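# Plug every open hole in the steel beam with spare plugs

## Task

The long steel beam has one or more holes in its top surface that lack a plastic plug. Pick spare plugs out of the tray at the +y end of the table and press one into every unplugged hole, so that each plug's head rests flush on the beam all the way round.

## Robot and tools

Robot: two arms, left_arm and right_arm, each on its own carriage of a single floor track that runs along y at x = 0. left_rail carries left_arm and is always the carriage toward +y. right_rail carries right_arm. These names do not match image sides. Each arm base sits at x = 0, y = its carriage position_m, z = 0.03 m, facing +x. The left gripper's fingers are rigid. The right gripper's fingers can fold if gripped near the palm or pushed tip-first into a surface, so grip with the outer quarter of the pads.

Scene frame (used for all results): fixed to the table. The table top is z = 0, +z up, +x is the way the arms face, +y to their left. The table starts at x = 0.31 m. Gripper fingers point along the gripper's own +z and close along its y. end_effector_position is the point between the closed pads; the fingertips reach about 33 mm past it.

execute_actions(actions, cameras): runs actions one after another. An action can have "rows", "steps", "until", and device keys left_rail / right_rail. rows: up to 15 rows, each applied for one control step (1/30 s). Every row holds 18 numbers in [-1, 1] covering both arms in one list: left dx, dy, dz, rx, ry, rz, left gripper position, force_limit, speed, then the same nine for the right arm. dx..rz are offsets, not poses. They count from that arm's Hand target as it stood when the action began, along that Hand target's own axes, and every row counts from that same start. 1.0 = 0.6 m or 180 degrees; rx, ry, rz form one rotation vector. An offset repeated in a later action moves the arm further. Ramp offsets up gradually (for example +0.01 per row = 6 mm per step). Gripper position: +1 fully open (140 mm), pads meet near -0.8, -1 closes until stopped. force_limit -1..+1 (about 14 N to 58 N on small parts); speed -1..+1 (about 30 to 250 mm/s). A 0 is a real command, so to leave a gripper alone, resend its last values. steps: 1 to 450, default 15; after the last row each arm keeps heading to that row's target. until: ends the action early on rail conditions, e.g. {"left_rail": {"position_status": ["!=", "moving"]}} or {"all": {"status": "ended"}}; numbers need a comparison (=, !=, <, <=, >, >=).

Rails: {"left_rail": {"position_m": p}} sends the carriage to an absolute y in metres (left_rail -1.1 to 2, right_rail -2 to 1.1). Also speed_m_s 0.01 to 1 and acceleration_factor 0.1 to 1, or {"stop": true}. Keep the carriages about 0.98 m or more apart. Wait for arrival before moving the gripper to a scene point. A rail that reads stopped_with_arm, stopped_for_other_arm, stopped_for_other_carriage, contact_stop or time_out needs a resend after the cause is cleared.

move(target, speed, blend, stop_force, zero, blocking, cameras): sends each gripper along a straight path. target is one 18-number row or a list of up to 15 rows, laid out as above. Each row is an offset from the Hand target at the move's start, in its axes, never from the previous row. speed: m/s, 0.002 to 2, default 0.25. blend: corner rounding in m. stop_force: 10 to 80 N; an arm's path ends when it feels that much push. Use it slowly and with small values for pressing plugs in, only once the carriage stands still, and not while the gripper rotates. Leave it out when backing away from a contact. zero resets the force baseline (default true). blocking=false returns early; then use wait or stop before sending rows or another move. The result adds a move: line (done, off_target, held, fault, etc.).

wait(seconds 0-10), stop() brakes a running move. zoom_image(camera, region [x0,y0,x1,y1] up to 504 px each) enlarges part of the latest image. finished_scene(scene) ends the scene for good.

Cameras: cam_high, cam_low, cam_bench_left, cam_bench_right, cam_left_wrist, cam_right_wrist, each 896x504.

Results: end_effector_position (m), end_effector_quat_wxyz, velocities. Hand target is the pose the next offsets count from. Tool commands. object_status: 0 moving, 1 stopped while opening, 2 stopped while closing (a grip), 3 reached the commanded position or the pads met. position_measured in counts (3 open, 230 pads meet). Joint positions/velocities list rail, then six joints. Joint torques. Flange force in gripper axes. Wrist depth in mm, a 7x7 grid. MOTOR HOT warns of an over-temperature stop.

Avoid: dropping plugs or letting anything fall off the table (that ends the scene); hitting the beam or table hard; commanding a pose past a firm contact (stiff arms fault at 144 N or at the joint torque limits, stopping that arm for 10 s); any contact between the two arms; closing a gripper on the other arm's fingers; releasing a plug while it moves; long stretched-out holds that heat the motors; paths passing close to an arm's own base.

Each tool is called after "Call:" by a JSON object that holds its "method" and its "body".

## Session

Call:
{"method": "execute_actions", "body": {"actions": []}}

Call:
{"method": "zoom_image", "body": {"camera": "cam_bench_right", "region": [396, 180, 896, 300]}}

Call:
{"method": "zoom_image", "body": {"camera": "cam_bench_left", "region": [0, 220, 400, 320]}}

Call:
{"method": "zoom_image", "body": {"camera": "cam_bench_left", "region": [530, 240, 630, 340]}}

Scene clock: 0.00 s.
left_arm: end_effector_position=(+0.6500, +1.8982, +0.3520) position_measured=3 object_status=3 end_effector_quat_wxyz=(+0.000, +1.000, +0.000, +0.000) | right_arm: end_effector_position=(+0.6500, -1.3763, +0.3520) position_measured=3 object_status=3 end_effector_quat_wxyz=(+0.000, +1.000, +0.000, +0.000)
Joint positions: left_arm=[1.898 -0.053 0.164 1.605 0 1.373 1.518] | right_arm=[-1.376 -0.053 0.164 1.605 0 1.373 1.518]
Joint velocities: within noise
Joint torques (N m): no reading
Flange force (N): no reading
Wrist depth (mm): cam_left_wrist=[- - - 483 - 452 460 / - - - - - 345 - / - - - - - - - / - - - - 354 - 356 / - 131 - - - 127 - / - 106 557 - - - 101 / - - - - - - 91] | cam_right_wrist=[433 437 444 453 464 478 465 / 320 323 330 456 344 348 355 / 329 333 340 345 352 357 356 / 339 344 351 356 362 370 380 / 485 139 505 523 530 144 546 / 97 119 537 534 554 118 95 / - 542 548 573 577 583 96]
Hand target: left_arm +0.6500, +1.8982, +0.3520; +0.000, +1.000, +0.000, +0.000 | right_arm +0.6500, -1.3763, +0.3520; +0.000, +1.000, +0.000, +0.000
Tool commands: left_gripper/position=+1.0 left_gripper/force_limit=+1.0 left_gripper/speed=+1.0 right_gripper/position=+1.0 right_gripper/force_limit=+1.0 right_gripper/speed=+1.0
left_rail: position_m=1.898 position_status=done
right_rail: position_m=-1.376 position_status=done
camera_calibration:
cam_left_wrist: T_world_to_cam=[[0.0257651, -0.999049, -0.0351655, 1.90552], [-0.977461, -0.0325506, 0.20859, 0.65422], [-0.209536, 0.0289986, -0.977371, 0.567659], [0, 0, 0, 1]] pos_world=[0.709324, 1.90854, 0.485358]
cam_right_wrist: T_world_to_cam=[[0.0396584, -0.995475, 0.0863575, -1.42793], [-0.977857, -0.0208926, 0.208229, 0.561854], [-0.205482, -0.0927033, -0.97426, 0.496264], [0, 0, 0, 1]] pos_world=[0.708016, -1.36372, 0.489809]

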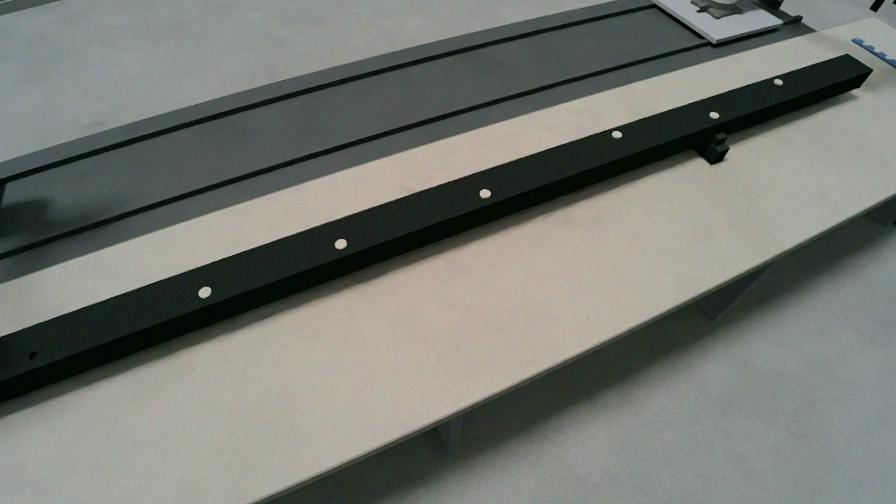

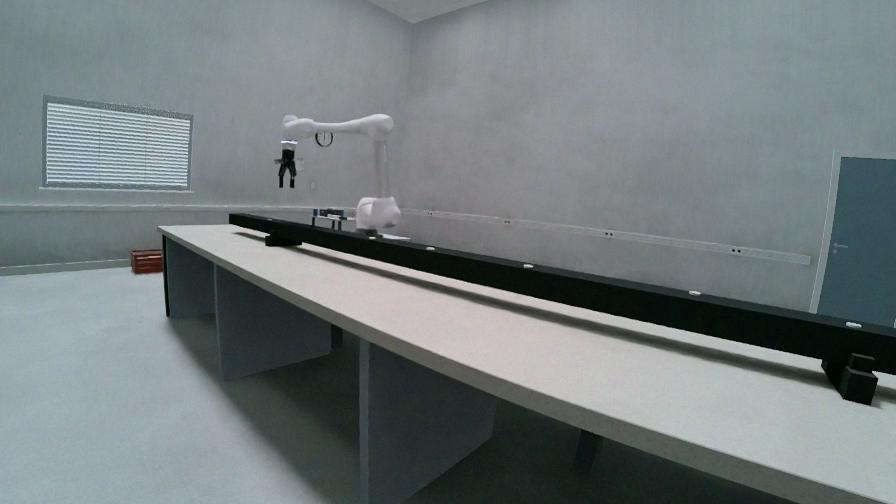

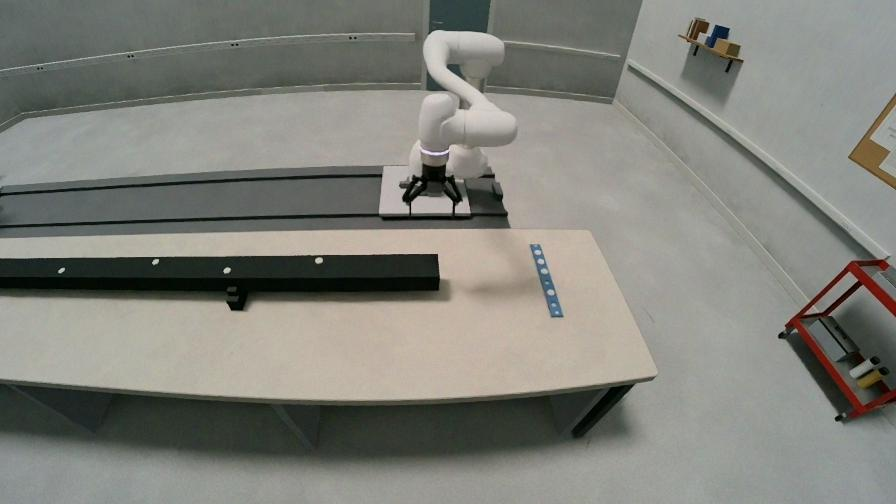

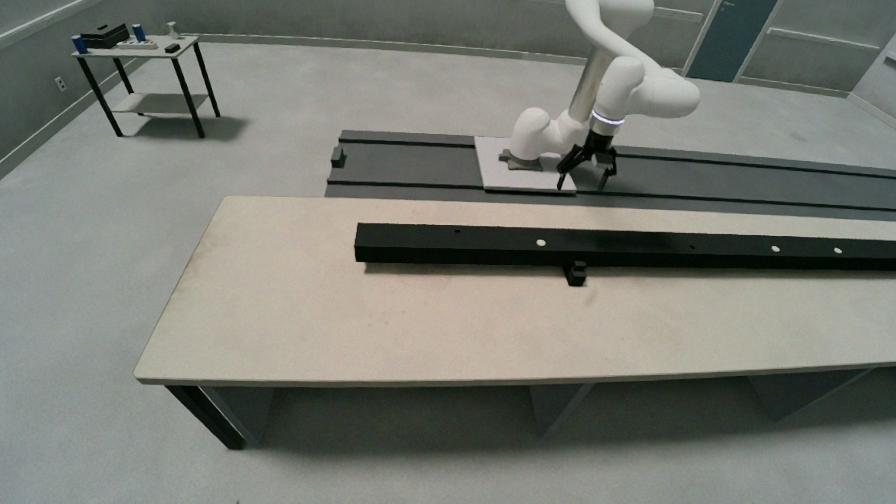

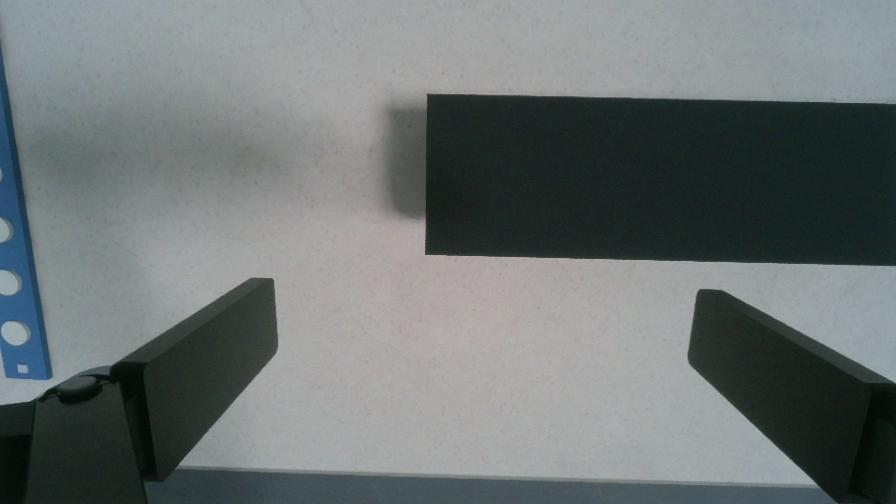

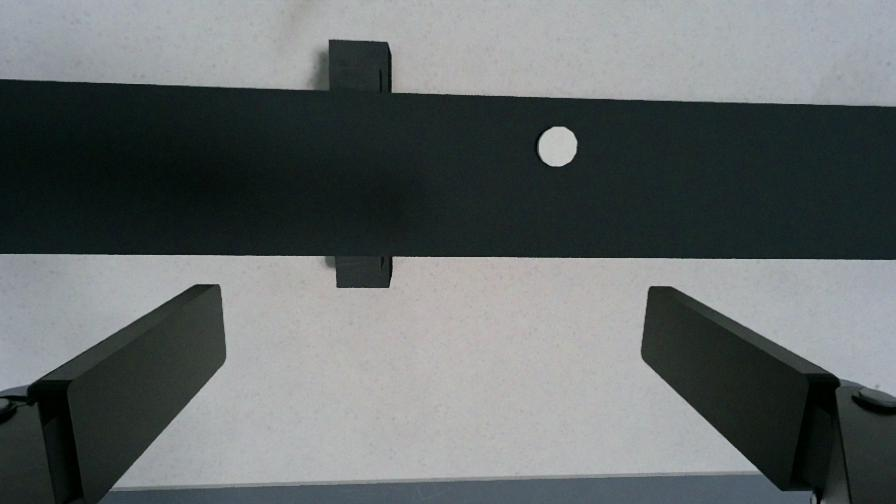

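Scaled by 1.008 from the camera's 896x504 image, which has a finer 1280x720 frame.

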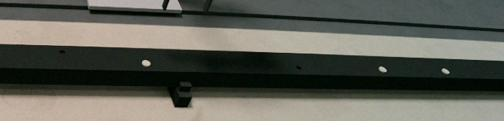

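Scaled by 1.260 from the camera's 896x504 image, which has a finer 1280x720 frame.

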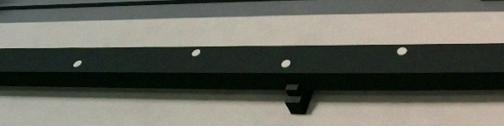

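Scaled by 5.040 from the camera's 896x504 image, which has a finer 1280x720 frame.

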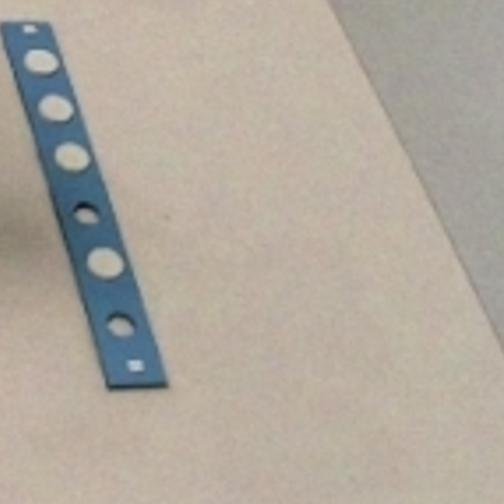

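Call:
{"method": "zoom_image", "body": {"camera": "cam_high", "region": [0, 200, 300, 400]}}

Call:
{"method": "zoom_image", "body": {"camera": "cam_high", "region": [300, 120, 600, 280]}}

Call:
{"method": "zoom_image", "body": {"camera": "cam_high", "region": [590, 40, 890, 180]}}

Call:
{"method": "zoom_image", "body": {"camera": "cam_bench_right", "region": [340, 200, 620, 300]}}

Call:
{"method": "zoom_image", "body": {"camera": "cam_bench_right", "region": [610, 200, 896, 300]}}

Call:
{"method": "zoom_image", "body": {"camera": "cam_bench_left", "region": [200, 230, 450, 310]}}

Scaled by 1.680 from the camera's 896x504 image, which has a finer 1280x720 frame.

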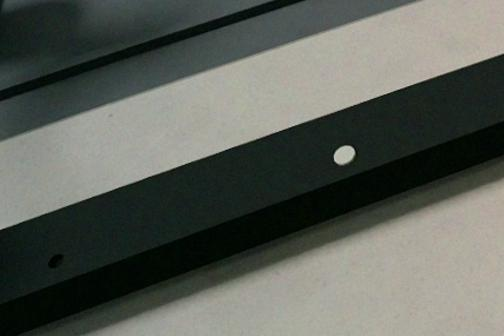

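Scaled by 1.680 from the camera's 896x504 image, which has a finer 1280x720 frame.

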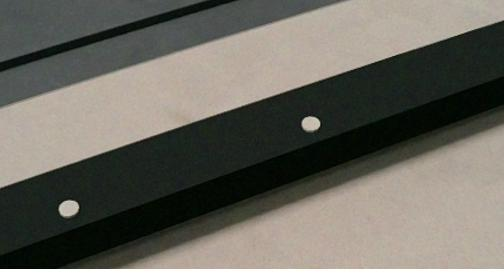

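Scaled by 1.680 from the camera's 896x504 image, which has a finer 1280x720 frame.

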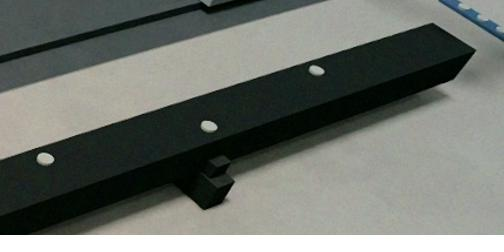

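Scaled by 1.800 from the camera's 896x504 image, which has a finer 1280x720 frame.

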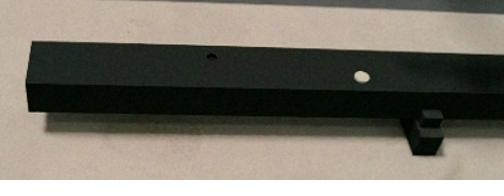

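Scaled by 1.762 from the camera's 896x504 image, which has a finer 1280x720 frame.

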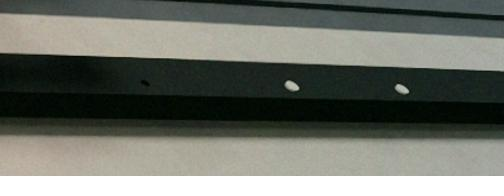

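Scaled by 2.016 from the camera's 896x504 image, which has a finer 1280x720 frame.

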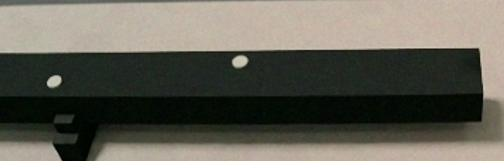

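Call:
{"method": "execute_actions", "body": {"actions": [{"left_rail":{"position_m":2.0},"right_rail":{"position_m":-1.87,"acceleration_factor":0.6},"steps":90,"until":{"all":{"status":"ended"}}}], "cameras": ["cam_right_wrist"]}}

Call:
{"method": "move", "body": {"target": [[-0.056,-0.697,0.05,0,0,0,-0.31,-1,0.5, 0,0,0,0,0,0,1,1,1],[-0.056,-0.697,0.42,0,0,0,-0.31,-1,0.5, 0,0,0,0,0,0,1,1,1]], "speed": 0.3, "blend": [0.05,0], "cameras": ["cam_left_wrist"]}}

Scene clock: 26.77 s.
left_arm: end_effector_position=(+0.6500, +1.9998, +0.3520) position_measured=3 object_status=3 end_effector_quat_wxyz=(+0.000, +1.000, +0.000, +0.000) | right_arm: end_effector_position=(+0.6500, -1.8700, +0.3520) position_measured=3 object_status=3 end_effector_quat_wxyz=(+0.000, +1.000, +0.000, +0.000)
Joint positions: left_arm=[2 -0.053 0.164 1.605 0 1.373 1.518] | right_arm=[-1.87 -0.053 0.164 1.605 0 1.373 1.518]
Joint torques (N m): left_arm=[-0.16 -54.07 -42.82 3.65 0.14 0.06] | right_arm=[-0.5 -61.78 -40.7 3.62 0.51 -0.46]
Flange force (N): left_arm=[-9.9 -0.3 -0.4] | right_arm=[6.2 -2.0 -0.5]
Wrist depth (mm): cam_left_wrist=[- - - - - - 423 / 469 - - 466 367 - - / - 490 - - - 347 - / - - - - - 365 - / - 131 - 520 518 127 - / - 106 - - - - 101 / - 1469 - - - - 91] | cam_right_wrist=[430 436 443 455 459 471 476 / 320 323 329 335 344 348 489 / 328 333 339 344 351 356 505 / 338 344 350 358 362 367 - / 480 139 507 520 527 134 547 / 97 513 532 536 547 118 95 / 92 535 550 574 566 572 -]
Hand target: left_arm +0.6500, +1.9998, +0.3520; +0.000, +1.000, +0.000, +0.000 | right_arm +0.6500, -1.8700, +0.3520; +0.000, +1.000, +0.000, +0.000
Tool commands: left_gripper/position=+1.0 left_gripper/force_limit=+1.0 left_gripper/speed=+1.0 right_gripper/position=+1.0 right_gripper/force_limit=+1.0 right_gripper/speed=+1.0
left_rail: position_m=2.000 position_status=done
right_rail: position_m=-1.870 position_status=done
camera_calibration:
cam_right_wrist: T_world_to_cam=[[0.0396584, -0.995475, 0.0863575, -1.9193], [-0.977857, -0.0208926, 0.208229, 0.551542], [-0.205482, -0.0927033, -0.97426, 0.450506], [0, 0, 0, 1]] pos_world=[0.708016, -1.85732, 0.489809]
Images, in order (width x height): cam_right_wrist 896x504.

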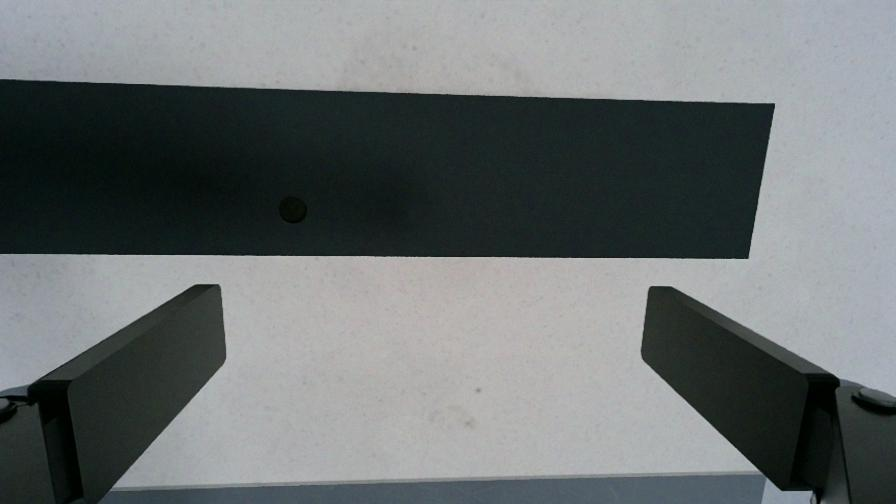

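Scene clock: 29.33 s.
left_arm: end_effector_position=(+0.6165, +2.4181, +0.1001) position_measured=168 object_status=3 end_effector_quat_wxyz=(+0.000, +1.000, +0.000, +0.000) | right_arm: end_effector_position=(+0.6500, -1.8700, +0.3520) position_measured=3 object_status=3 end_effector_quat_wxyz=(+0.000, +1.000, +0.000, +0.000)
Joint positions: left_arm=[2 0.55 0.461 1.687 0 0.993 2.121] | right_arm=[-1.87 -0.053 0.164 1.605 0 1.373 1.518]
Joint torques (N m): left_arm=[0.05 -75.88 -36.49 3.05 0.02 0.05] | right_arm=[-0.52 -61.37 -40.37 3.6 0.47 -0.36]
Flange force (N): left_arm=[-10.1 5.8 -6.6] | right_arm=[6.2 -1.4 -1.0]
Wrist depth (mm): cam_left_wrist=[223 223 220 219 214 218 216 / 229 227 228 226 225 224 223 / 238 236 235 231 231 229 230 / 244 245 244 231 - 242 238 / 257 253 249 250 134 247 246 / - 93 88 263 113 93 257 / - 67 - - - 72 -] | cam_right_wrist=[431 442 445 453 458 470 478 / 319 325 330 337 341 350 494 / 328 332 342 345 350 358 510 / 338 345 350 357 364 372 532 / 486 128 511 519 - 144 552 / 97 119 504 540 542 118 95 / 92 532 573 549 578 573 -]
Hand target: left_arm +0.6164, +2.4181, +0.1000; +0.000, +1.000, +0.000, +0.000 | right_arm +0.6500, -1.8700, +0.3520; +0.000, +1.000, +0.000, +0.000
Off the commanded pose: left_arm 0.000 m, 0 deg | right_arm 0.000 m, 0 deg.
left_rail: position_m=2.000 position_status=done
right_rail: position_m=-1.870 position_status=done
move: done
camera_calibration:
cam_left_wrist: T_world_to_cam=[[0.025769, -0.999049, -0.0351635, 2.41683], [-0.977482, -0.0325511, 0.208495, 0.690879], [-0.209441, 0.0289989, -0.977391, 0.299285], [0, 0, 0, 1]] pos_world=[0.675725, 2.42834, 0.233458]
Images, in order (width x height): cam_left_wrist 896x504.

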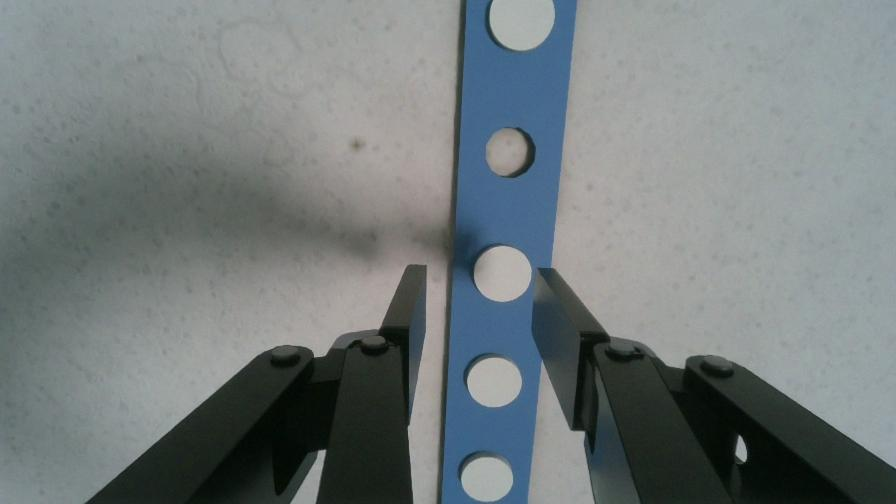

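Call:
{"method": "move", "body": {"target": [[0.0032,0.0225,0.0,0,0,0,-0.31,-1,0.5, 0,0,0,0,0,0,1,1,1],[0.0032,0.0225,0.042,0,0,0,-0.31,-1,0.5, 0,0,0,0,0,0,1,1,1]], "speed": 0.1, "cameras": ["cam_left_wrist"]}}

Call:
{"method": "zoom_image", "body": {"camera": "cam_left_wrist", "region": [300, 100, 650, 450]}}

Scene clock: 35.03 s.
left_arm: end_effector_position=(+0.6184, +2.4046, +0.0749) position_measured=168 object_status=3 end_effector_quat_wxyz=(+0.000, +1.000, +0.000, +0.000) | right_arm: end_effector_position=(+0.6500, -1.8700, +0.3520) position_measured=3 object_status=3 end_effector_quat_wxyz=(+0.000, +1.000, +0.000, +0.000)
Joint positions: left_arm=[2 0.533 0.476 1.718 0 0.948 2.104] | right_arm=[-1.87 -0.053 0.164 1.605 0 1.373 1.518]
Joint torques (N m): left_arm=[-0.23 -76.34 -35.3 2.92 0.09 0.06] | right_arm=[-0.62 -61.24 -40.27 3.59 0.53 -0.26]
Flange force (N): left_arm=[-8.8 5.7 -6.4] | right_arm=[6.2 -1.4 -0.8]
Wrist depth (mm): cam_left_wrist=[199 197 197 194 193 194 192 / 207 205 203 196 197 202 199 / 212 212 210 208 208 206 207 / - 223 - - 215 214 213 / 228 226 223 209 163 221 221 / - 233 88 - 113 93 229 / - 67 - - - 72 -] | cam_right_wrist=[432 438 445 448 460 466 473 / 319 323 332 335 343 348 496 / 329 334 338 344 350 357 506 / 338 342 350 354 363 367 531 / 486 128 500 520 530 134 552 / 97 140 533 556 547 118 96 / 92 526 536 - 563 575 -]
Hand target: left_arm +0.6183, +2.4046, +0.0748; +0.000, +1.000, +0.000, +0.000 | right_arm +0.6500, -1.8700, +0.3520; +0.000, +1.000, +0.000, +0.000
Off the commanded pose: left_arm 0.000 m, 0 deg | right_arm 0.000 m, 0 deg.
left_rail: position_m=2.000 position_status=done
right_rail: position_m=-1.870 position_status=done
move: done
camera_calibration:
cam_left_wrist: T_world_to_cam=[[0.025769, -0.999049, -0.0351635, 2.4024], [-0.977482, -0.0325511, 0.208495, 0.697551], [-0.209441, 0.0289989, -0.977391, 0.275444], [0, 0, 0, 1]] pos_world=[0.677625, 2.41484, 0.208258]
Images, in order (width x height): cam_left_wrist 896x504.

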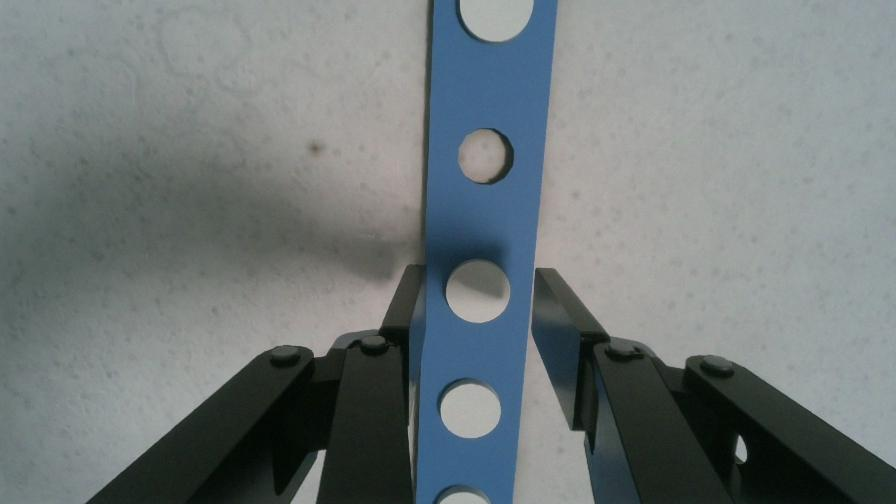

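Scaled by 1.440 from the camera's 896x504 image, which has a finer 1280x720 frame.

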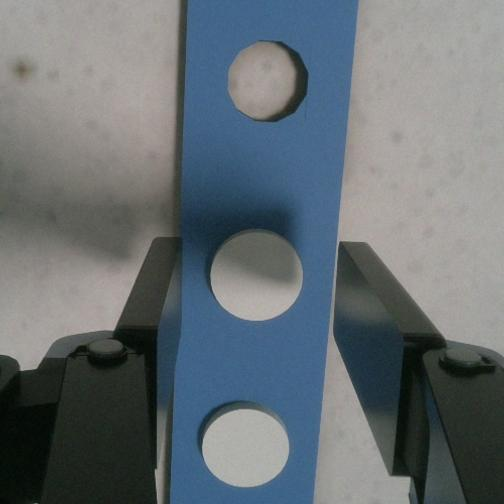

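Call:
{"method": "move", "body": {"target": [-0.0005,0.0008,0.0555,0,0,0,-0.31,-1,0.5, 0,0,0,0,0,0,1,1,1], "speed": 0.03, "stop_force": 15, "cameras": []}}

Call:
{"method": "move", "body": {"target": [0,0,0,0,0,0,-1,-1,-1, 0,0,0,0,0,0,1,1,1], "cameras": ["cam_left_wrist"]}}

Call:
{"method": "wait", "body": {"seconds": 0.7, "cameras": []}}

Scene clock: 41.00 s.
left_arm: end_effector_position=(+0.6180, +2.4041, +0.0415) position_measured=168 object_status=3 end_effector_quat_wxyz=(+0.000, +1.000, +0.000, +0.000) | right_arm: end_effector_position=(+0.6500, -1.8700, +0.3520) position_measured=3 object_status=3 end_effector_quat_wxyz=(+0.000, +1.000, +0.000, +0.000)
Joint positions: left_arm=[2 0.532 0.508 1.739 0 0.894 2.103] | right_arm=[-1.87 -0.053 0.164 1.605 0 1.373 1.518]
Joint torques (N m): left_arm=[-0.27 -78.37 -33.94 2.8 0.15 0.05] | right_arm=[-0.81 -61.76 -40.4 3.58 0.56 -0.37]
Flange force (N): left_arm=[-8.4 5.1 -6.4] | right_arm=[7.0 -1.5 -0.7]
Wrist depth (mm): cam_left_wrist=[167 166 166 161 164 163 163 / - 172 171 170 168 168 168 / 179 178 177 173 174 174 174 / 185 185 183 174 181 180 180 / 193 191 188 118 161 186 188 / 199 195 88 186 131 94 192 / - 67 - - 195 72 -] | cam_right_wrist=[433 433 445 448 459 468 476 / 319 323 330 336 344 349 470 / 326 332 339 346 350 358 - / 338 344 348 351 362 371 532 / 493 128 511 524 523 144 548 / 97 119 516 537 565 118 95 / 92 533 547 559 565 - -]
Hand target: left_arm +0.6180, +2.4041, +0.0415; +0.000, +1.000, +0.000, +0.000 | right_arm +0.6500, -1.8700, +0.3520; +0.000, +1.000, +0.000, +0.000
Off the commanded pose: left_arm 0.000 m, 0 deg | right_arm 0.000 m, 0 deg.
left_rail: position_m=2.000 position_status=done
right_rail: position_m=-1.870 position_status=done
move: done
No camera images: "cameras" was empty.

Scene clock: 41.67 s.
left_arm: end_effector_position=(+0.6180, +2.4041, +0.0415) position_measured=189 object_status=0 end_effector_quat_wxyz=(+0.000, +1.000, +0.000, +0.000) | right_arm: end_effector_position=(+0.6500, -1.8700, +0.3520) position_measured=3 object_status=3 end_effector_quat_wxyz=(+0.000, +1.000, +0.000, +0.000)
Joint positions: left_arm=[2 0.532 0.508 1.739 0 0.894 2.103] | right_arm=[-1.87 -0.053 0.164 1.605 0 1.373 1.518]
Joint torques (N m): left_arm=[-0.11 -76.35 -32.64 2.75 0.15 0.07] | right_arm=[-0.63 -61.76 -39.99 3.62 0.51 -0.36]
Flange force (N): left_arm=[-8.0 5.4 -9.3] | right_arm=[7.6 -1.2 -1.2]
Wrist depth (mm): cam_left_wrist=[168 166 165 158 159 163 163 / 174 171 172 162 168 168 168 / 179 179 177 176 173 175 174 / 185 184 183 179 181 181 179 / 192 191 189 172 185 187 185 / 201 197 87 95 84 93 193 / - - 74 197 - - 199] | cam_right_wrist=[435 440 443 454 455 464 476 / 319 323 331 338 341 349 496 / 327 334 339 344 351 358 505 / 338 343 350 355 363 372 537 / 487 128 512 522 533 134 540 / 97 514 524 533 543 118 93 / 92 532 550 - 578 - -]
Hand target: left_arm +0.6180, +2.4041, +0.0415; +0.000, +1.000, +0.000, +0.000 | right_arm +0.6500, -1.8700, +0.3520; +0.000, +1.000, +0.000, +0.000
Off the commanded pose: left_arm 0.000 m, 0 deg | right_arm 0.000 m, 0 deg.
left_rail: position_m=2.000 position_status=done
right_rail: position_m=-1.870 position_status=done
move: done
camera_calibration:
cam_left_wrist: T_world_to_cam=[[0.0257651, -0.999049, -0.0351655, 2.40084], [-0.977461, -0.0325506, 0.20859, 0.704176], [-0.209536, 0.0289986, -0.977371, 0.24281], [0, 0, 0, 1]] pos_world=[0.677324, 2.41444, 0.174858]
Images, in order (width x height): cam_left_wrist 896x504.

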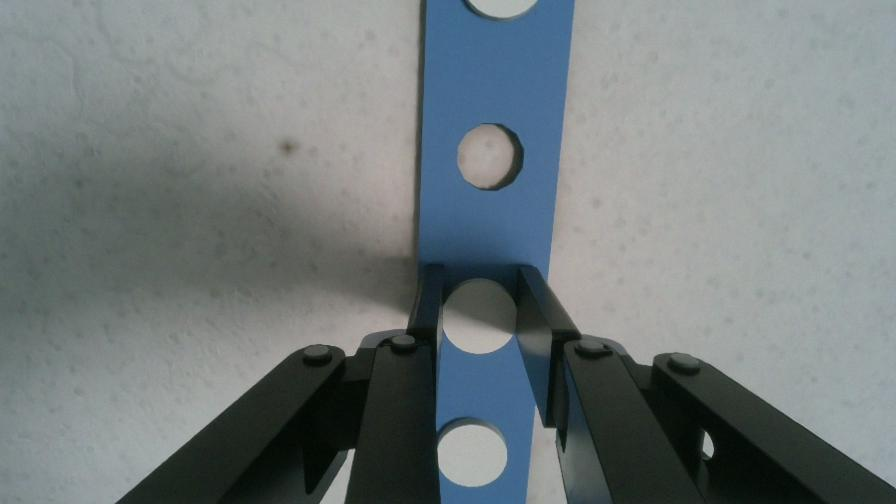

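Scene clock: 42.37 s.
left_arm: end_effector_position=(+0.6180, +2.4041, +0.0415) position_measured=189 object_status=2 end_effector_quat_wxyz=(+0.000, +1.000, +0.000, +0.000) | right_arm: end_effector_position=(+0.6500, -1.8700, +0.3520) position_measured=3 object_status=3 end_effector_quat_wxyz=(+0.000, +1.000, +0.000, +0.000)
Joint positions: left_arm=[2 0.532 0.508 1.739 0 0.894 2.103] | right_arm=[-1.87 -0.053 0.164 1.605 0 1.373 1.518]
Joint torques (N m): left_arm=[-0.1 -76.44 -32.57 2.76 0.16 0.05] | right_arm=[-0.96 -61.27 -40.28 3.54 0.49 -0.28]
Flange force (N): left_arm=[-8.1 4.7 -9.3] | right_arm=[6.2 -2.0 -1.1]
Wrist depth (mm): cam_left_wrist=[167 166 166 167 162 163 162 / 173 172 171 174 168 169 167 / 179 178 177 175 175 174 175 / 185 184 183 175 181 180 179 / 192 191 189 173 185 187 185 / 198 197 88 88 84 94 191 / 206 - 74 195 - - -] | cam_right_wrist=[433 440 446 450 458 469 476 / 320 325 329 336 344 348 494 / 328 333 339 344 351 359 510 / 339 345 352 355 366 370 531 / 485 139 509 521 530 134 549 / 97 514 524 530 - 118 93 / - - 533 573 - - -]
Hand target: left_arm +0.6180, +2.4041, +0.0415; +0.000, +1.000, +0.000, +0.000 | right_arm +0.6500, -1.8700, +0.3520; +0.000, +1.000, +0.000, +0.000
Tool commands: left_gripper/position=-1.0 left_gripper/force_limit=-1.0 left_gripper/speed=-1.0 right_gripper/position=+1.0 right_gripper/force_limit=+1.0 right_gripper/speed=+1.0
Off the commanded pose: left_arm 0.000 m, 0 deg | right_arm 0.000 m, 0 deg.
left_rail: position_m=2.000 position_status=done
right_rail: position_m=-1.870 position_status=done
wait: 0.70 s
No camera images: "cameras" was empty.

Call:
{"method": "move", "body": {"target": [[0,0,-0.2,0,0,0,-1,-1,-1, 0,0,0,0,0,0,1,1,1],[0,0.6735,-0.347,0,0,0,-1,-1,-1, 0,0,0,0,0,0,1,1,1]], "speed": 0.25, "blend": [0.04,0], "cameras": []}}

Call:
{"method": "execute_actions", "body": {"actions": [{"left_rail":{"position_m":-0.8,"acceleration_factor":0.5,"speed_m_s":0.9},"steps":240,"until":{"all":{"status":"ended"}}}], "cameras": ["cam_left_wrist"]}}

Scene clock: 48.40 s.
left_arm: end_effector_position=(+0.6180, +2.0000, +0.2497) position_measured=189 object_status=2 end_effector_quat_wxyz=(+0.000, +1.000, +0.000, +0.000) | right_arm: end_effector_position=(+0.6500, -1.8700, +0.3520) position_measured=3 object_status=3 end_effector_quat_wxyz=(+0.000, +1.000, +0.000, +0.000)
Joint positions: left_arm=[2 -0.056 0.162 1.798 0 1.181 1.515] | right_arm=[-1.87 -0.053 0.164 1.605 0 1.373 1.518]
Joint torques (N m): left_arm=[-0.11 -51.68 -40.33 3.46 0.15 0.06] | right_arm=[-1.27 -61.07 -40.22 3.57 0.51 -0.24]
Flange force (N): left_arm=[-9.2 -0.1 -2.4] | right_arm=[6.1 -2.4 -1.0]
Wrist depth (mm): cam_left_wrist=[358 344 352 - 244 223 230 / 376 - - - - - 232 / - - - 385 271 243 - / 410 - - 388 409 394 394 / - - 411 174 160 - 396 / - - 87 88 84 93 - / - - 74 - - - -] | cam_right_wrist=[434 439 446 453 461 469 475 / 319 323 329 336 343 349 494 / 327 333 338 344 351 356 509 / 338 344 351 356 363 373 531 / 486 139 510 527 513 144 550 / 97 128 532 541 553 118 95 / 97 548 549 554 565 566 -]
Hand target: left_arm +0.6180, +2.0000, +0.2497; +0.000, +1.000, +0.000, +0.000 | right_arm +0.6500, -1.8700, +0.3520; +0.000, +1.000, +0.000, +0.000
Off the commanded pose: left_arm 0.000 m, 0 deg | right_arm 0.000 m, 0 deg.
left_rail: position_m=2.000 position_status=done
right_rail: position_m=-1.870 position_status=done
move: done
No camera images: "cameras" was empty.

Scene clock: 53.13 s.
left_arm: end_effector_position=(+0.6180, -0.7998, +0.2497) position_measured=189 object_status=2 end_effector_quat_wxyz=(+0.000, +1.000, +0.000, +0.000) | right_arm: end_effector_position=(+0.6500, -1.8700, +0.3520) position_measured=3 object_status=3 end_effector_quat_wxyz=(+0.000, +1.000, +0.000, +0.000)
Joint positions: left_arm=[-0.8 -0.056 0.162 1.798 0 1.182 1.515] | right_arm=[-1.87 -0.053 0.164 1.605 0 1.373 1.518]
Joint torques (N m): left_arm=[-0.23 -51.87 -40.29 3.43 0.13 0.05] | right_arm=[-0.2 -61.55 -40.37 3.64 0.56 -0.3]
Flange force (N): left_arm=[-8.8 -0.3 -2.4] | right_arm=[6.5 -0.2 -0.7]
Wrist depth (mm): cam_left_wrist=[- 230 229 225 229 225 225 / - 238 238 236 236 - 232 / - 247 245 244 241 - - / - - - 255 - 385 - / - - 405 172 126 401 - / - - 87 89 84 91 - / - - 74 - - - -] | cam_right_wrist=[430 - 446 453 485 469 478 / 318 323 331 336 342 349 491 / 328 333 338 344 349 357 511 / 336 344 348 358 365 370 532 / 489 139 521 516 528 144 544 / 97 513 527 542 553 118 93 / 92 539 544 546 554 - -]
Hand target: left_arm +0.6180, -0.7999, +0.2497; +0.000, +1.000, +0.000, +0.000 | right_arm +0.6500, -1.8700, +0.3520; +0.000, +1.000, +0.000, +0.000
Tool commands: left_gripper/position=-1.0 left_gripper/force_limit=-1.0 left_gripper/speed=-1.0 right_gripper/position=+1.0 right_gripper/force_limit=+1.0 right_gripper/speed=+1.0
Off the commanded pose: left_arm 0.000 m, 0 deg | right_arm 0.000 m, 0 deg.
left_rail: position_m=-0.800 speed_m_s=0.90 position_status=done
right_rail: position_m=-1.870 position_status=done
camera_calibration:
cam_left_wrist: T_world_to_cam=[[0.0257651, -0.999049, -0.0351655, -0.792793], [-0.977461, -0.0325506, 0.20859, 0.556456], [-0.209536, 0.0289986, -0.977371, 0.53921], [0, 0, 0, 1]] pos_world=[0.677324, -0.789563, 0.383058]
Images, in order (width x height): cam_left_wrist 896x504.

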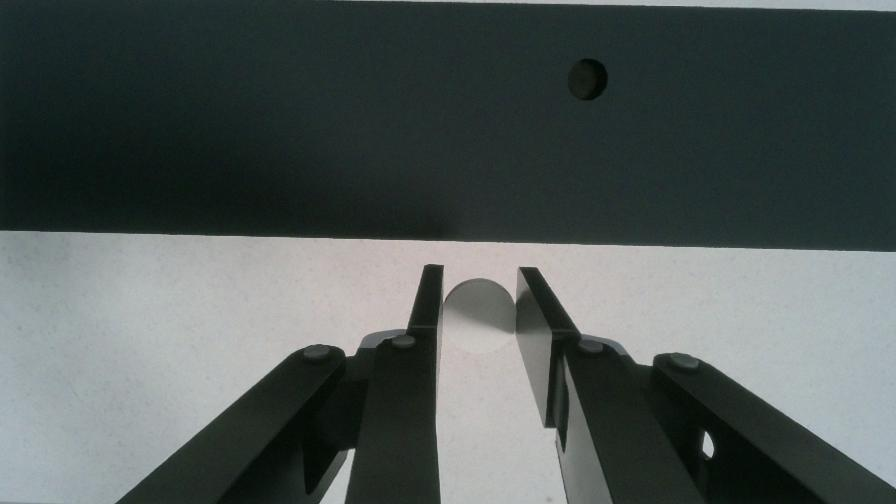

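Call:
{"method": "move", "body": {"target": [0.1183,0.088,0.0745,0,0,0,-1,-1,-1, 0,0,0,0,0,0,1,1,1], "speed": 0.15, "cameras": ["cam_left_wrist"]}}

Call:
{"method": "zoom_image", "body": {"camera": "cam_left_wrist", "region": [380, 180, 580, 380]}}

Scene clock: 57.20 s.
left_arm: end_effector_position=(+0.6890, -0.8527, +0.2050) position_measured=189 object_status=2 end_effector_quat_wxyz=(+0.000, +1.000, +0.000, +0.000) | right_arm: end_effector_position=(+0.6500, -1.8700, +0.3520) position_measured=3 object_status=3 end_effector_quat_wxyz=(+0.000, +1.000, +0.000, +0.000)
Joint positions: left_arm=[-0.8 -0.126 0.301 1.708 0 1.133 1.445] | right_arm=[-1.87 -0.053 0.164 1.605 0 1.373 1.518]
Joint torques (N m): left_arm=[-0.29 -64.15 -39.53 3.34 0.14 0.08] | right_arm=[-0.39 -60.94 -40.57 3.56 0.56 -0.29]
Flange force (N): left_arm=[-10.9 -1.2 -3.7] | right_arm=[5.4 -0.9 -0.6]
Wrist depth (mm): cam_left_wrist=[321 319 319 307 312 311 312 / 334 - - - - 324 - / 202 202 201 200 196 200 195 / 205 209 205 208 204 202 199 / - - 214 175 160 208 211 / - - 87 219 85 90 - / - - 74 - - - -] | cam_right_wrist=[431 438 442 454 461 467 476 / 319 325 330 338 344 350 494 / 329 333 339 344 350 358 509 / 339 344 347 355 361 370 530 / 483 132 - 500 526 144 552 / 97 128 519 544 552 118 95 / 92 542 560 539 575 - -]
Hand target: left_arm +0.6890, -0.8527, +0.2050; +0.000, +1.000, +0.000, +0.000 | right_arm +0.6500, -1.8700, +0.3520; +0.000, +1.000, +0.000, +0.000
Off the commanded pose: left_arm 0.000 m, 0 deg | right_arm 0.000 m, 0 deg.
left_rail: position_m=-0.800 speed_m_s=0.90 position_status=done
right_rail: position_m=-1.870 position_status=done
move: done
camera_calibration:
cam_left_wrist: T_world_to_cam=[[0.0257911, -0.999052, -0.0350661, -0.848997], [-0.977481, -0.0325524, 0.208498, 0.633408], [-0.209442, 0.028899, -0.977394, 0.511762], [0, 0, 0, 1]] pos_world=[0.748225, -0.842363, 0.338358]
Images, in order (width x height): cam_left_wrist 896x504.

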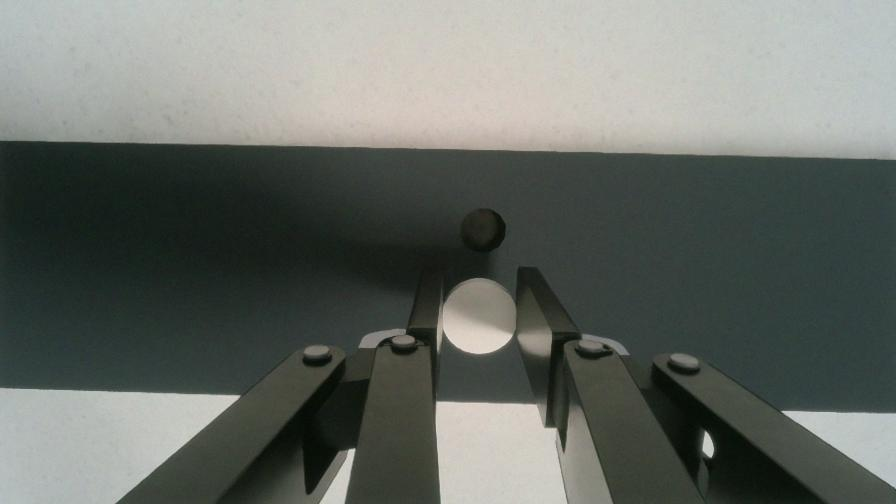

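Scaled by 2.520 from the camera's 896x504 image, which has a finer 1280x720 frame.

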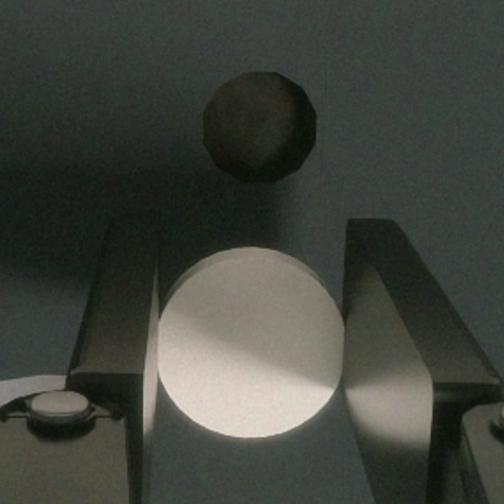

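Call:
{"method": "move", "body": {"target": [[0.0448,0.004,0,0,0,0,-1,-1,-1, 0,0,0,0,0,0,1,1,1],[0.0448,0.004,0.02,0,0,0,-1,-1,-1, 0,0,0,0,0,0,1,1,1]], "speed": 0.1, "cameras": []}}

Call:
{"method": "move", "body": {"target": [0,0,0.0325,0,0,0,-1,-1,-1, 0,0,0,0,0,0,1,1,1], "speed": 0.01, "stop_force": 15, "cameras": ["cam_left_wrist"]}}

Call:
{"method": "zoom_image", "body": {"camera": "cam_left_wrist", "region": [380, 180, 580, 380]}}

Scene clock: 62.57 s.
left_arm: end_effector_position=(+0.7159, -0.8551, +0.1930) position_measured=189 object_status=2 end_effector_quat_wxyz=(+0.000, +1.000, +0.000, +0.000) | right_arm: end_effector_position=(+0.6500, -1.8700, +0.3520) position_measured=3 object_status=3 end_effector_quat_wxyz=(+0.000, +1.000, +0.000, +0.000)
Joint positions: left_arm=[-0.8 -0.125 0.349 1.664 0 1.128 1.446] | right_arm=[-1.87 -0.053 0.164 1.605 0 1.373 1.518]
Joint torques (N m): left_arm=[-0.21 -68.91 -39.37 3.35 0.14 0.05] | right_arm=[-0.92 -62.02 -40.55 3.54 0.57 -0.3]
Flange force (N): left_arm=[-10.5 -0.9 -3.7] | right_arm=[6.9 -1.9 -0.4]
Wrist depth (mm): cam_left_wrist=[306 308 308 305 298 303 - / - 323 315 316 314 312 311 / - - 325 324 320 317 320 / 196 195 - 194 193 - - / 205 - 202 173 161 198 - / 214 - 87 205 84 90 - / - - 74 216 - - -] | cam_right_wrist=[428 438 447 450 462 460 479 / 319 325 329 336 343 349 507 / 328 333 338 344 351 356 511 / 337 338 349 357 362 372 527 / 486 128 509 510 526 144 552 / 97 516 524 521 555 118 95 / - 532 547 534 555 - -]
Hand target: left_arm +0.7159, -0.8551, +0.1930; +0.000, +1.000, +0.000, +0.000 | right_arm +0.6500, -1.8700, +0.3520; +0.000, +1.000, +0.000, +0.000
Off the commanded pose: left_arm 0.000 m, 0 deg | right_arm 0.000 m, 0 deg.
left_rail: position_m=-0.800 speed_m_s=0.90 position_status=done
right_rail: position_m=-1.870 position_status=done
move: done
No camera images: "cameras" was empty.

Scene clock: 64.97 s.
left_arm: end_effector_position=(+0.7161, -0.8551, +0.1752) position_measured=189 object_status=2 end_effector_quat_wxyz=(+0.000, +1.000, +0.000, +0.000) | right_arm: end_effector_position=(+0.6500, -1.8700, +0.3520) position_measured=3 object_status=3 end_effector_quat_wxyz=(+0.000, +1.000, +0.000, +0.000)
Joint positions: left_arm=[-0.8 -0.125 0.362 1.682 0 1.097 1.446] | right_arm=[-1.87 -0.053 0.164 1.605 0 1.373 1.518]
Joint torques (N m): left_arm=[-1.6 -59.6 -27.09 2.62 2.49 0.03] | right_arm=[-0.2 -61.73 -40.53 3.64 0.44 -0.29]
Flange force (N): left_arm=[-1.5 -1.5 -18.3] | right_arm=[6.4 -0.6 -0.6]
Wrist depth (mm): cam_left_wrist=[296 292 - 289 291 282 285 / 306 - - 298 - 294 - / 310 309 310 304 304 - 299 / 179 178 177 176 181 174 174 / 185 186 - 174 178 - 179 / 192 189 87 186 84 90 185 / 199 - 74 195 - - -] | cam_right_wrist=[431 439 444 454 460 470 476 / 318 323 329 339 344 350 497 / 328 335 339 344 350 358 511 / 338 344 350 353 360 371 519 / 489 139 506 521 534 144 552 / 97 513 528 537 550 118 95 / 92 535 541 575 564 569 -]
Hand target: left_arm +0.7160, -0.8551, +0.1752; +0.000, +1.000, +0.000, +0.000 (not the last commanded pose) | right_arm +0.6500, -1.8700, +0.3520; +0.000, +1.000, +0.000, +0.000
Off the commanded pose: left_arm 0.002 m, 0 deg | right_arm 0.000 m, 0 deg.
left_rail: position_m=-0.800 speed_m_s=0.90 position_status=done
right_rail: position_m=-1.870 position_status=done
move: contact (left_arm)
camera_calibration:
cam_left_wrist: T_world_to_cam=[[0.0258015, -0.999052, -0.0350573, -0.853147], [-0.977547, -0.0325516, 0.20819, 0.666082], [-0.209134, 0.0288985, -0.97746, 0.488143], [0, 0, 0, 1]] pos_world=[0.775226, -0.844763, 0.308559]
Images, in order (width x height): cam_left_wrist 896x504.

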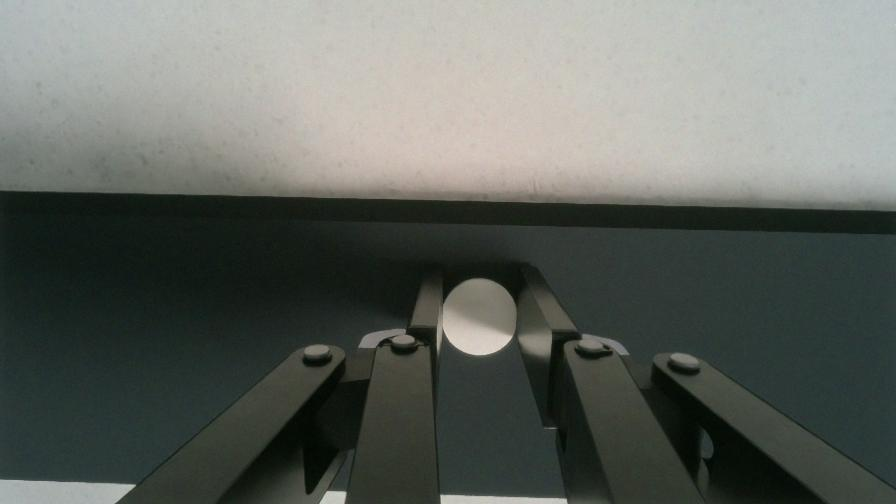

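Scaled by 2.520 from the camera's 896x504 image, which has a finer 1280x720 frame.

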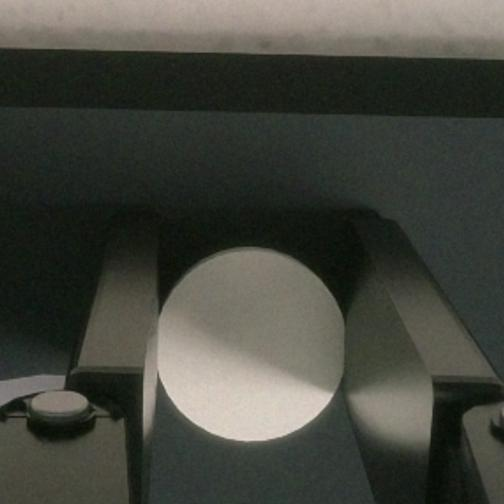

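Call:
{"method": "move", "body": {"target": [[0.001,0,0,0,0,0,-1,-1,-1, 0,0,0,0,0,0,1,1,1],[0.001,0,0.0015,0,0,0,-1,-1,-1, 0,0,0,0,0,0,1,1,1]], "speed": 0.02, "cameras": []}}

Call:
{"method": "move", "body": {"target": [[0,0,0,0,0,0,-0.45,-1,-0.6, 0,0,0,0,0,0,1,1,1],[0,0,-0.035,0,0,0,-0.45,-1,-0.6, 0,0,0,0,0,0,1,1,1],[0,0,-0.035,0,0,0,-1,-1,0, 0,0,0,0,0,0,1,1,1]], "speed": 0.1, "cameras": ["cam_left_wrist"]}}

Call:
{"method": "zoom_image", "body": {"camera": "cam_left_wrist", "region": [380, 180, 580, 380]}}

Scene clock: 71.03 s.
left_arm: end_effector_position=(+0.7167, -0.8551, +0.1744) position_measured=189 object_status=2 end_effector_quat_wxyz=(+0.000, +1.000, +0.000, +0.000) | right_arm: end_effector_position=(+0.6500, -1.8700, +0.3520) position_measured=3 object_status=3 end_effector_quat_wxyz=(+0.000, +1.000, +0.000, +0.000)
Joint positions: left_arm=[-0.8 -0.125 0.363 1.681 0 1.097 1.446] | right_arm=[-1.87 -0.053 0.164 1.605 0 1.373 1.518]
Joint torques (N m): left_arm=[-1.83 -55.57 -28.25 2.72 -0.29 0.05] | right_arm=[-0.25 -61.35 -40.22 3.68 0.56 -0.24]
Flange force (N): left_arm=[-8.2 -3.1 -25.1] | right_arm=[6.2 -0.9 -1.0]
Wrist depth (mm): cam_left_wrist=[- 293 291 290 286 286 279 / - - 297 293 - - 294 / 245 207 309 305 303 299 301 / 178 177 175 176 177 - - / - 184 - 113 127 - 179 / 193 189 87 187 84 90 - / - - 74 195 - - -] | cam_right_wrist=[436 439 446 453 467 466 473 / 319 325 331 336 343 348 - / 327 332 339 345 352 357 509 / 339 344 351 357 363 368 531 / 485 139 507 514 539 143 548 / 97 516 534 537 549 118 95 / - 540 546 577 565 - -]
Hand target: left_arm +0.7166, -0.8551, +0.1743; +0.000, +1.000, +0.000, +0.000 | right_arm +0.6500, -1.8700, +0.3520; +0.000, +1.000, +0.000, +0.000
Off the commanded pose: left_arm 0.000 m, 0 deg | right_arm 0.000 m, 0 deg.
left_rail: position_m=-0.800 speed_m_s=0.90 position_status=done
right_rail: position_m=-1.870 position_status=done
move: done
No camera images: "cameras" was empty.

Scene clock: 72.77 s.
left_arm: end_effector_position=(+0.7166, -0.8551, +0.1953) position_measured=233 object_status=3 end_effector_quat_wxyz=(+0.000, +1.000, +0.000, +0.000) | right_arm: end_effector_position=(+0.6500, -1.8700, +0.3520) position_measured=3 object_status=3 end_effector_quat_wxyz=(+0.000, +1.000, +0.000, +0.000)
Joint positions: left_arm=[-0.8 -0.125 0.348 1.661 0 1.132 1.446] | right_arm=[-1.87 -0.053 0.164 1.605 0 1.373 1.518]
Joint torques (N m): left_arm=[-0.26 -68.9 -39.49 3.33 0.12 0.03] | right_arm=[-0.6 -61.87 -40.49 3.62 0.48 -0.32]
Flange force (N): left_arm=[-10.4 -0.9 -3.5] | right_arm=[6.7 -1.2 -0.4]
Wrist depth (mm): cam_left_wrist=[310 - 308 306 305 305 305 / 321 - 318 316 - - 312 / 330 330 322 224 319 320 - / 199 200 197 194 198 194 193 / 206 206 207 136 201 202 - / 211 - 83 90 89 207 205 / - - 71 - - - -] | cam_right_wrist=[434 439 446 453 449 470 476 / 320 322 329 338 342 349 492 / 327 334 338 344 351 357 513 / 336 344 348 356 364 368 526 / 486 139 519 520 537 143 532 / 97 513 531 536 552 118 95 / 92 537 549 569 577 - -]
Hand target: left_arm +0.7166, -0.8551, +0.1953; +0.000, +1.000, +0.000, +0.000 | right_arm +0.6500, -1.8700, +0.3520; +0.000, +1.000, +0.000, +0.000
Off the commanded pose: left_arm 0.000 m, 0 deg | right_arm 0.000 m, 0 deg.
left_rail: position_m=-0.800 speed_m_s=0.90 position_status=done
right_rail: position_m=-1.870 position_status=done
move: done
camera_calibration:
cam_left_wrist: T_world_to_cam=[[0.0257997, -0.999052, -0.0350599, -0.852455], [-0.977526, -0.0325532, 0.208286, 0.662435], [-0.209229, 0.0288982, -0.977439, 0.507982], [0, 0, 0, 1]] pos_world=[0.775825, -0.844763, 0.328659]
Images, in order (width x height): cam_left_wrist 896x504.

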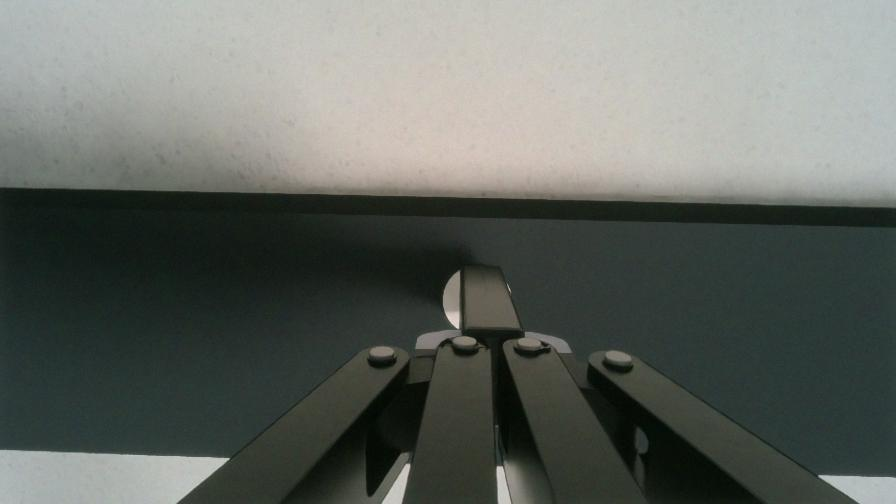

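Scaled by 2.520 from the camera's 896x504 image, which has a finer 1280x720 frame.

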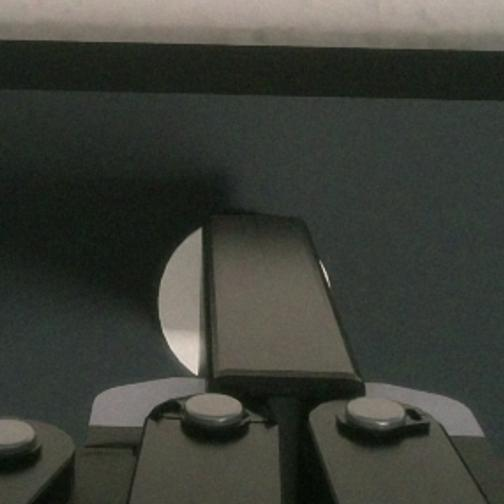

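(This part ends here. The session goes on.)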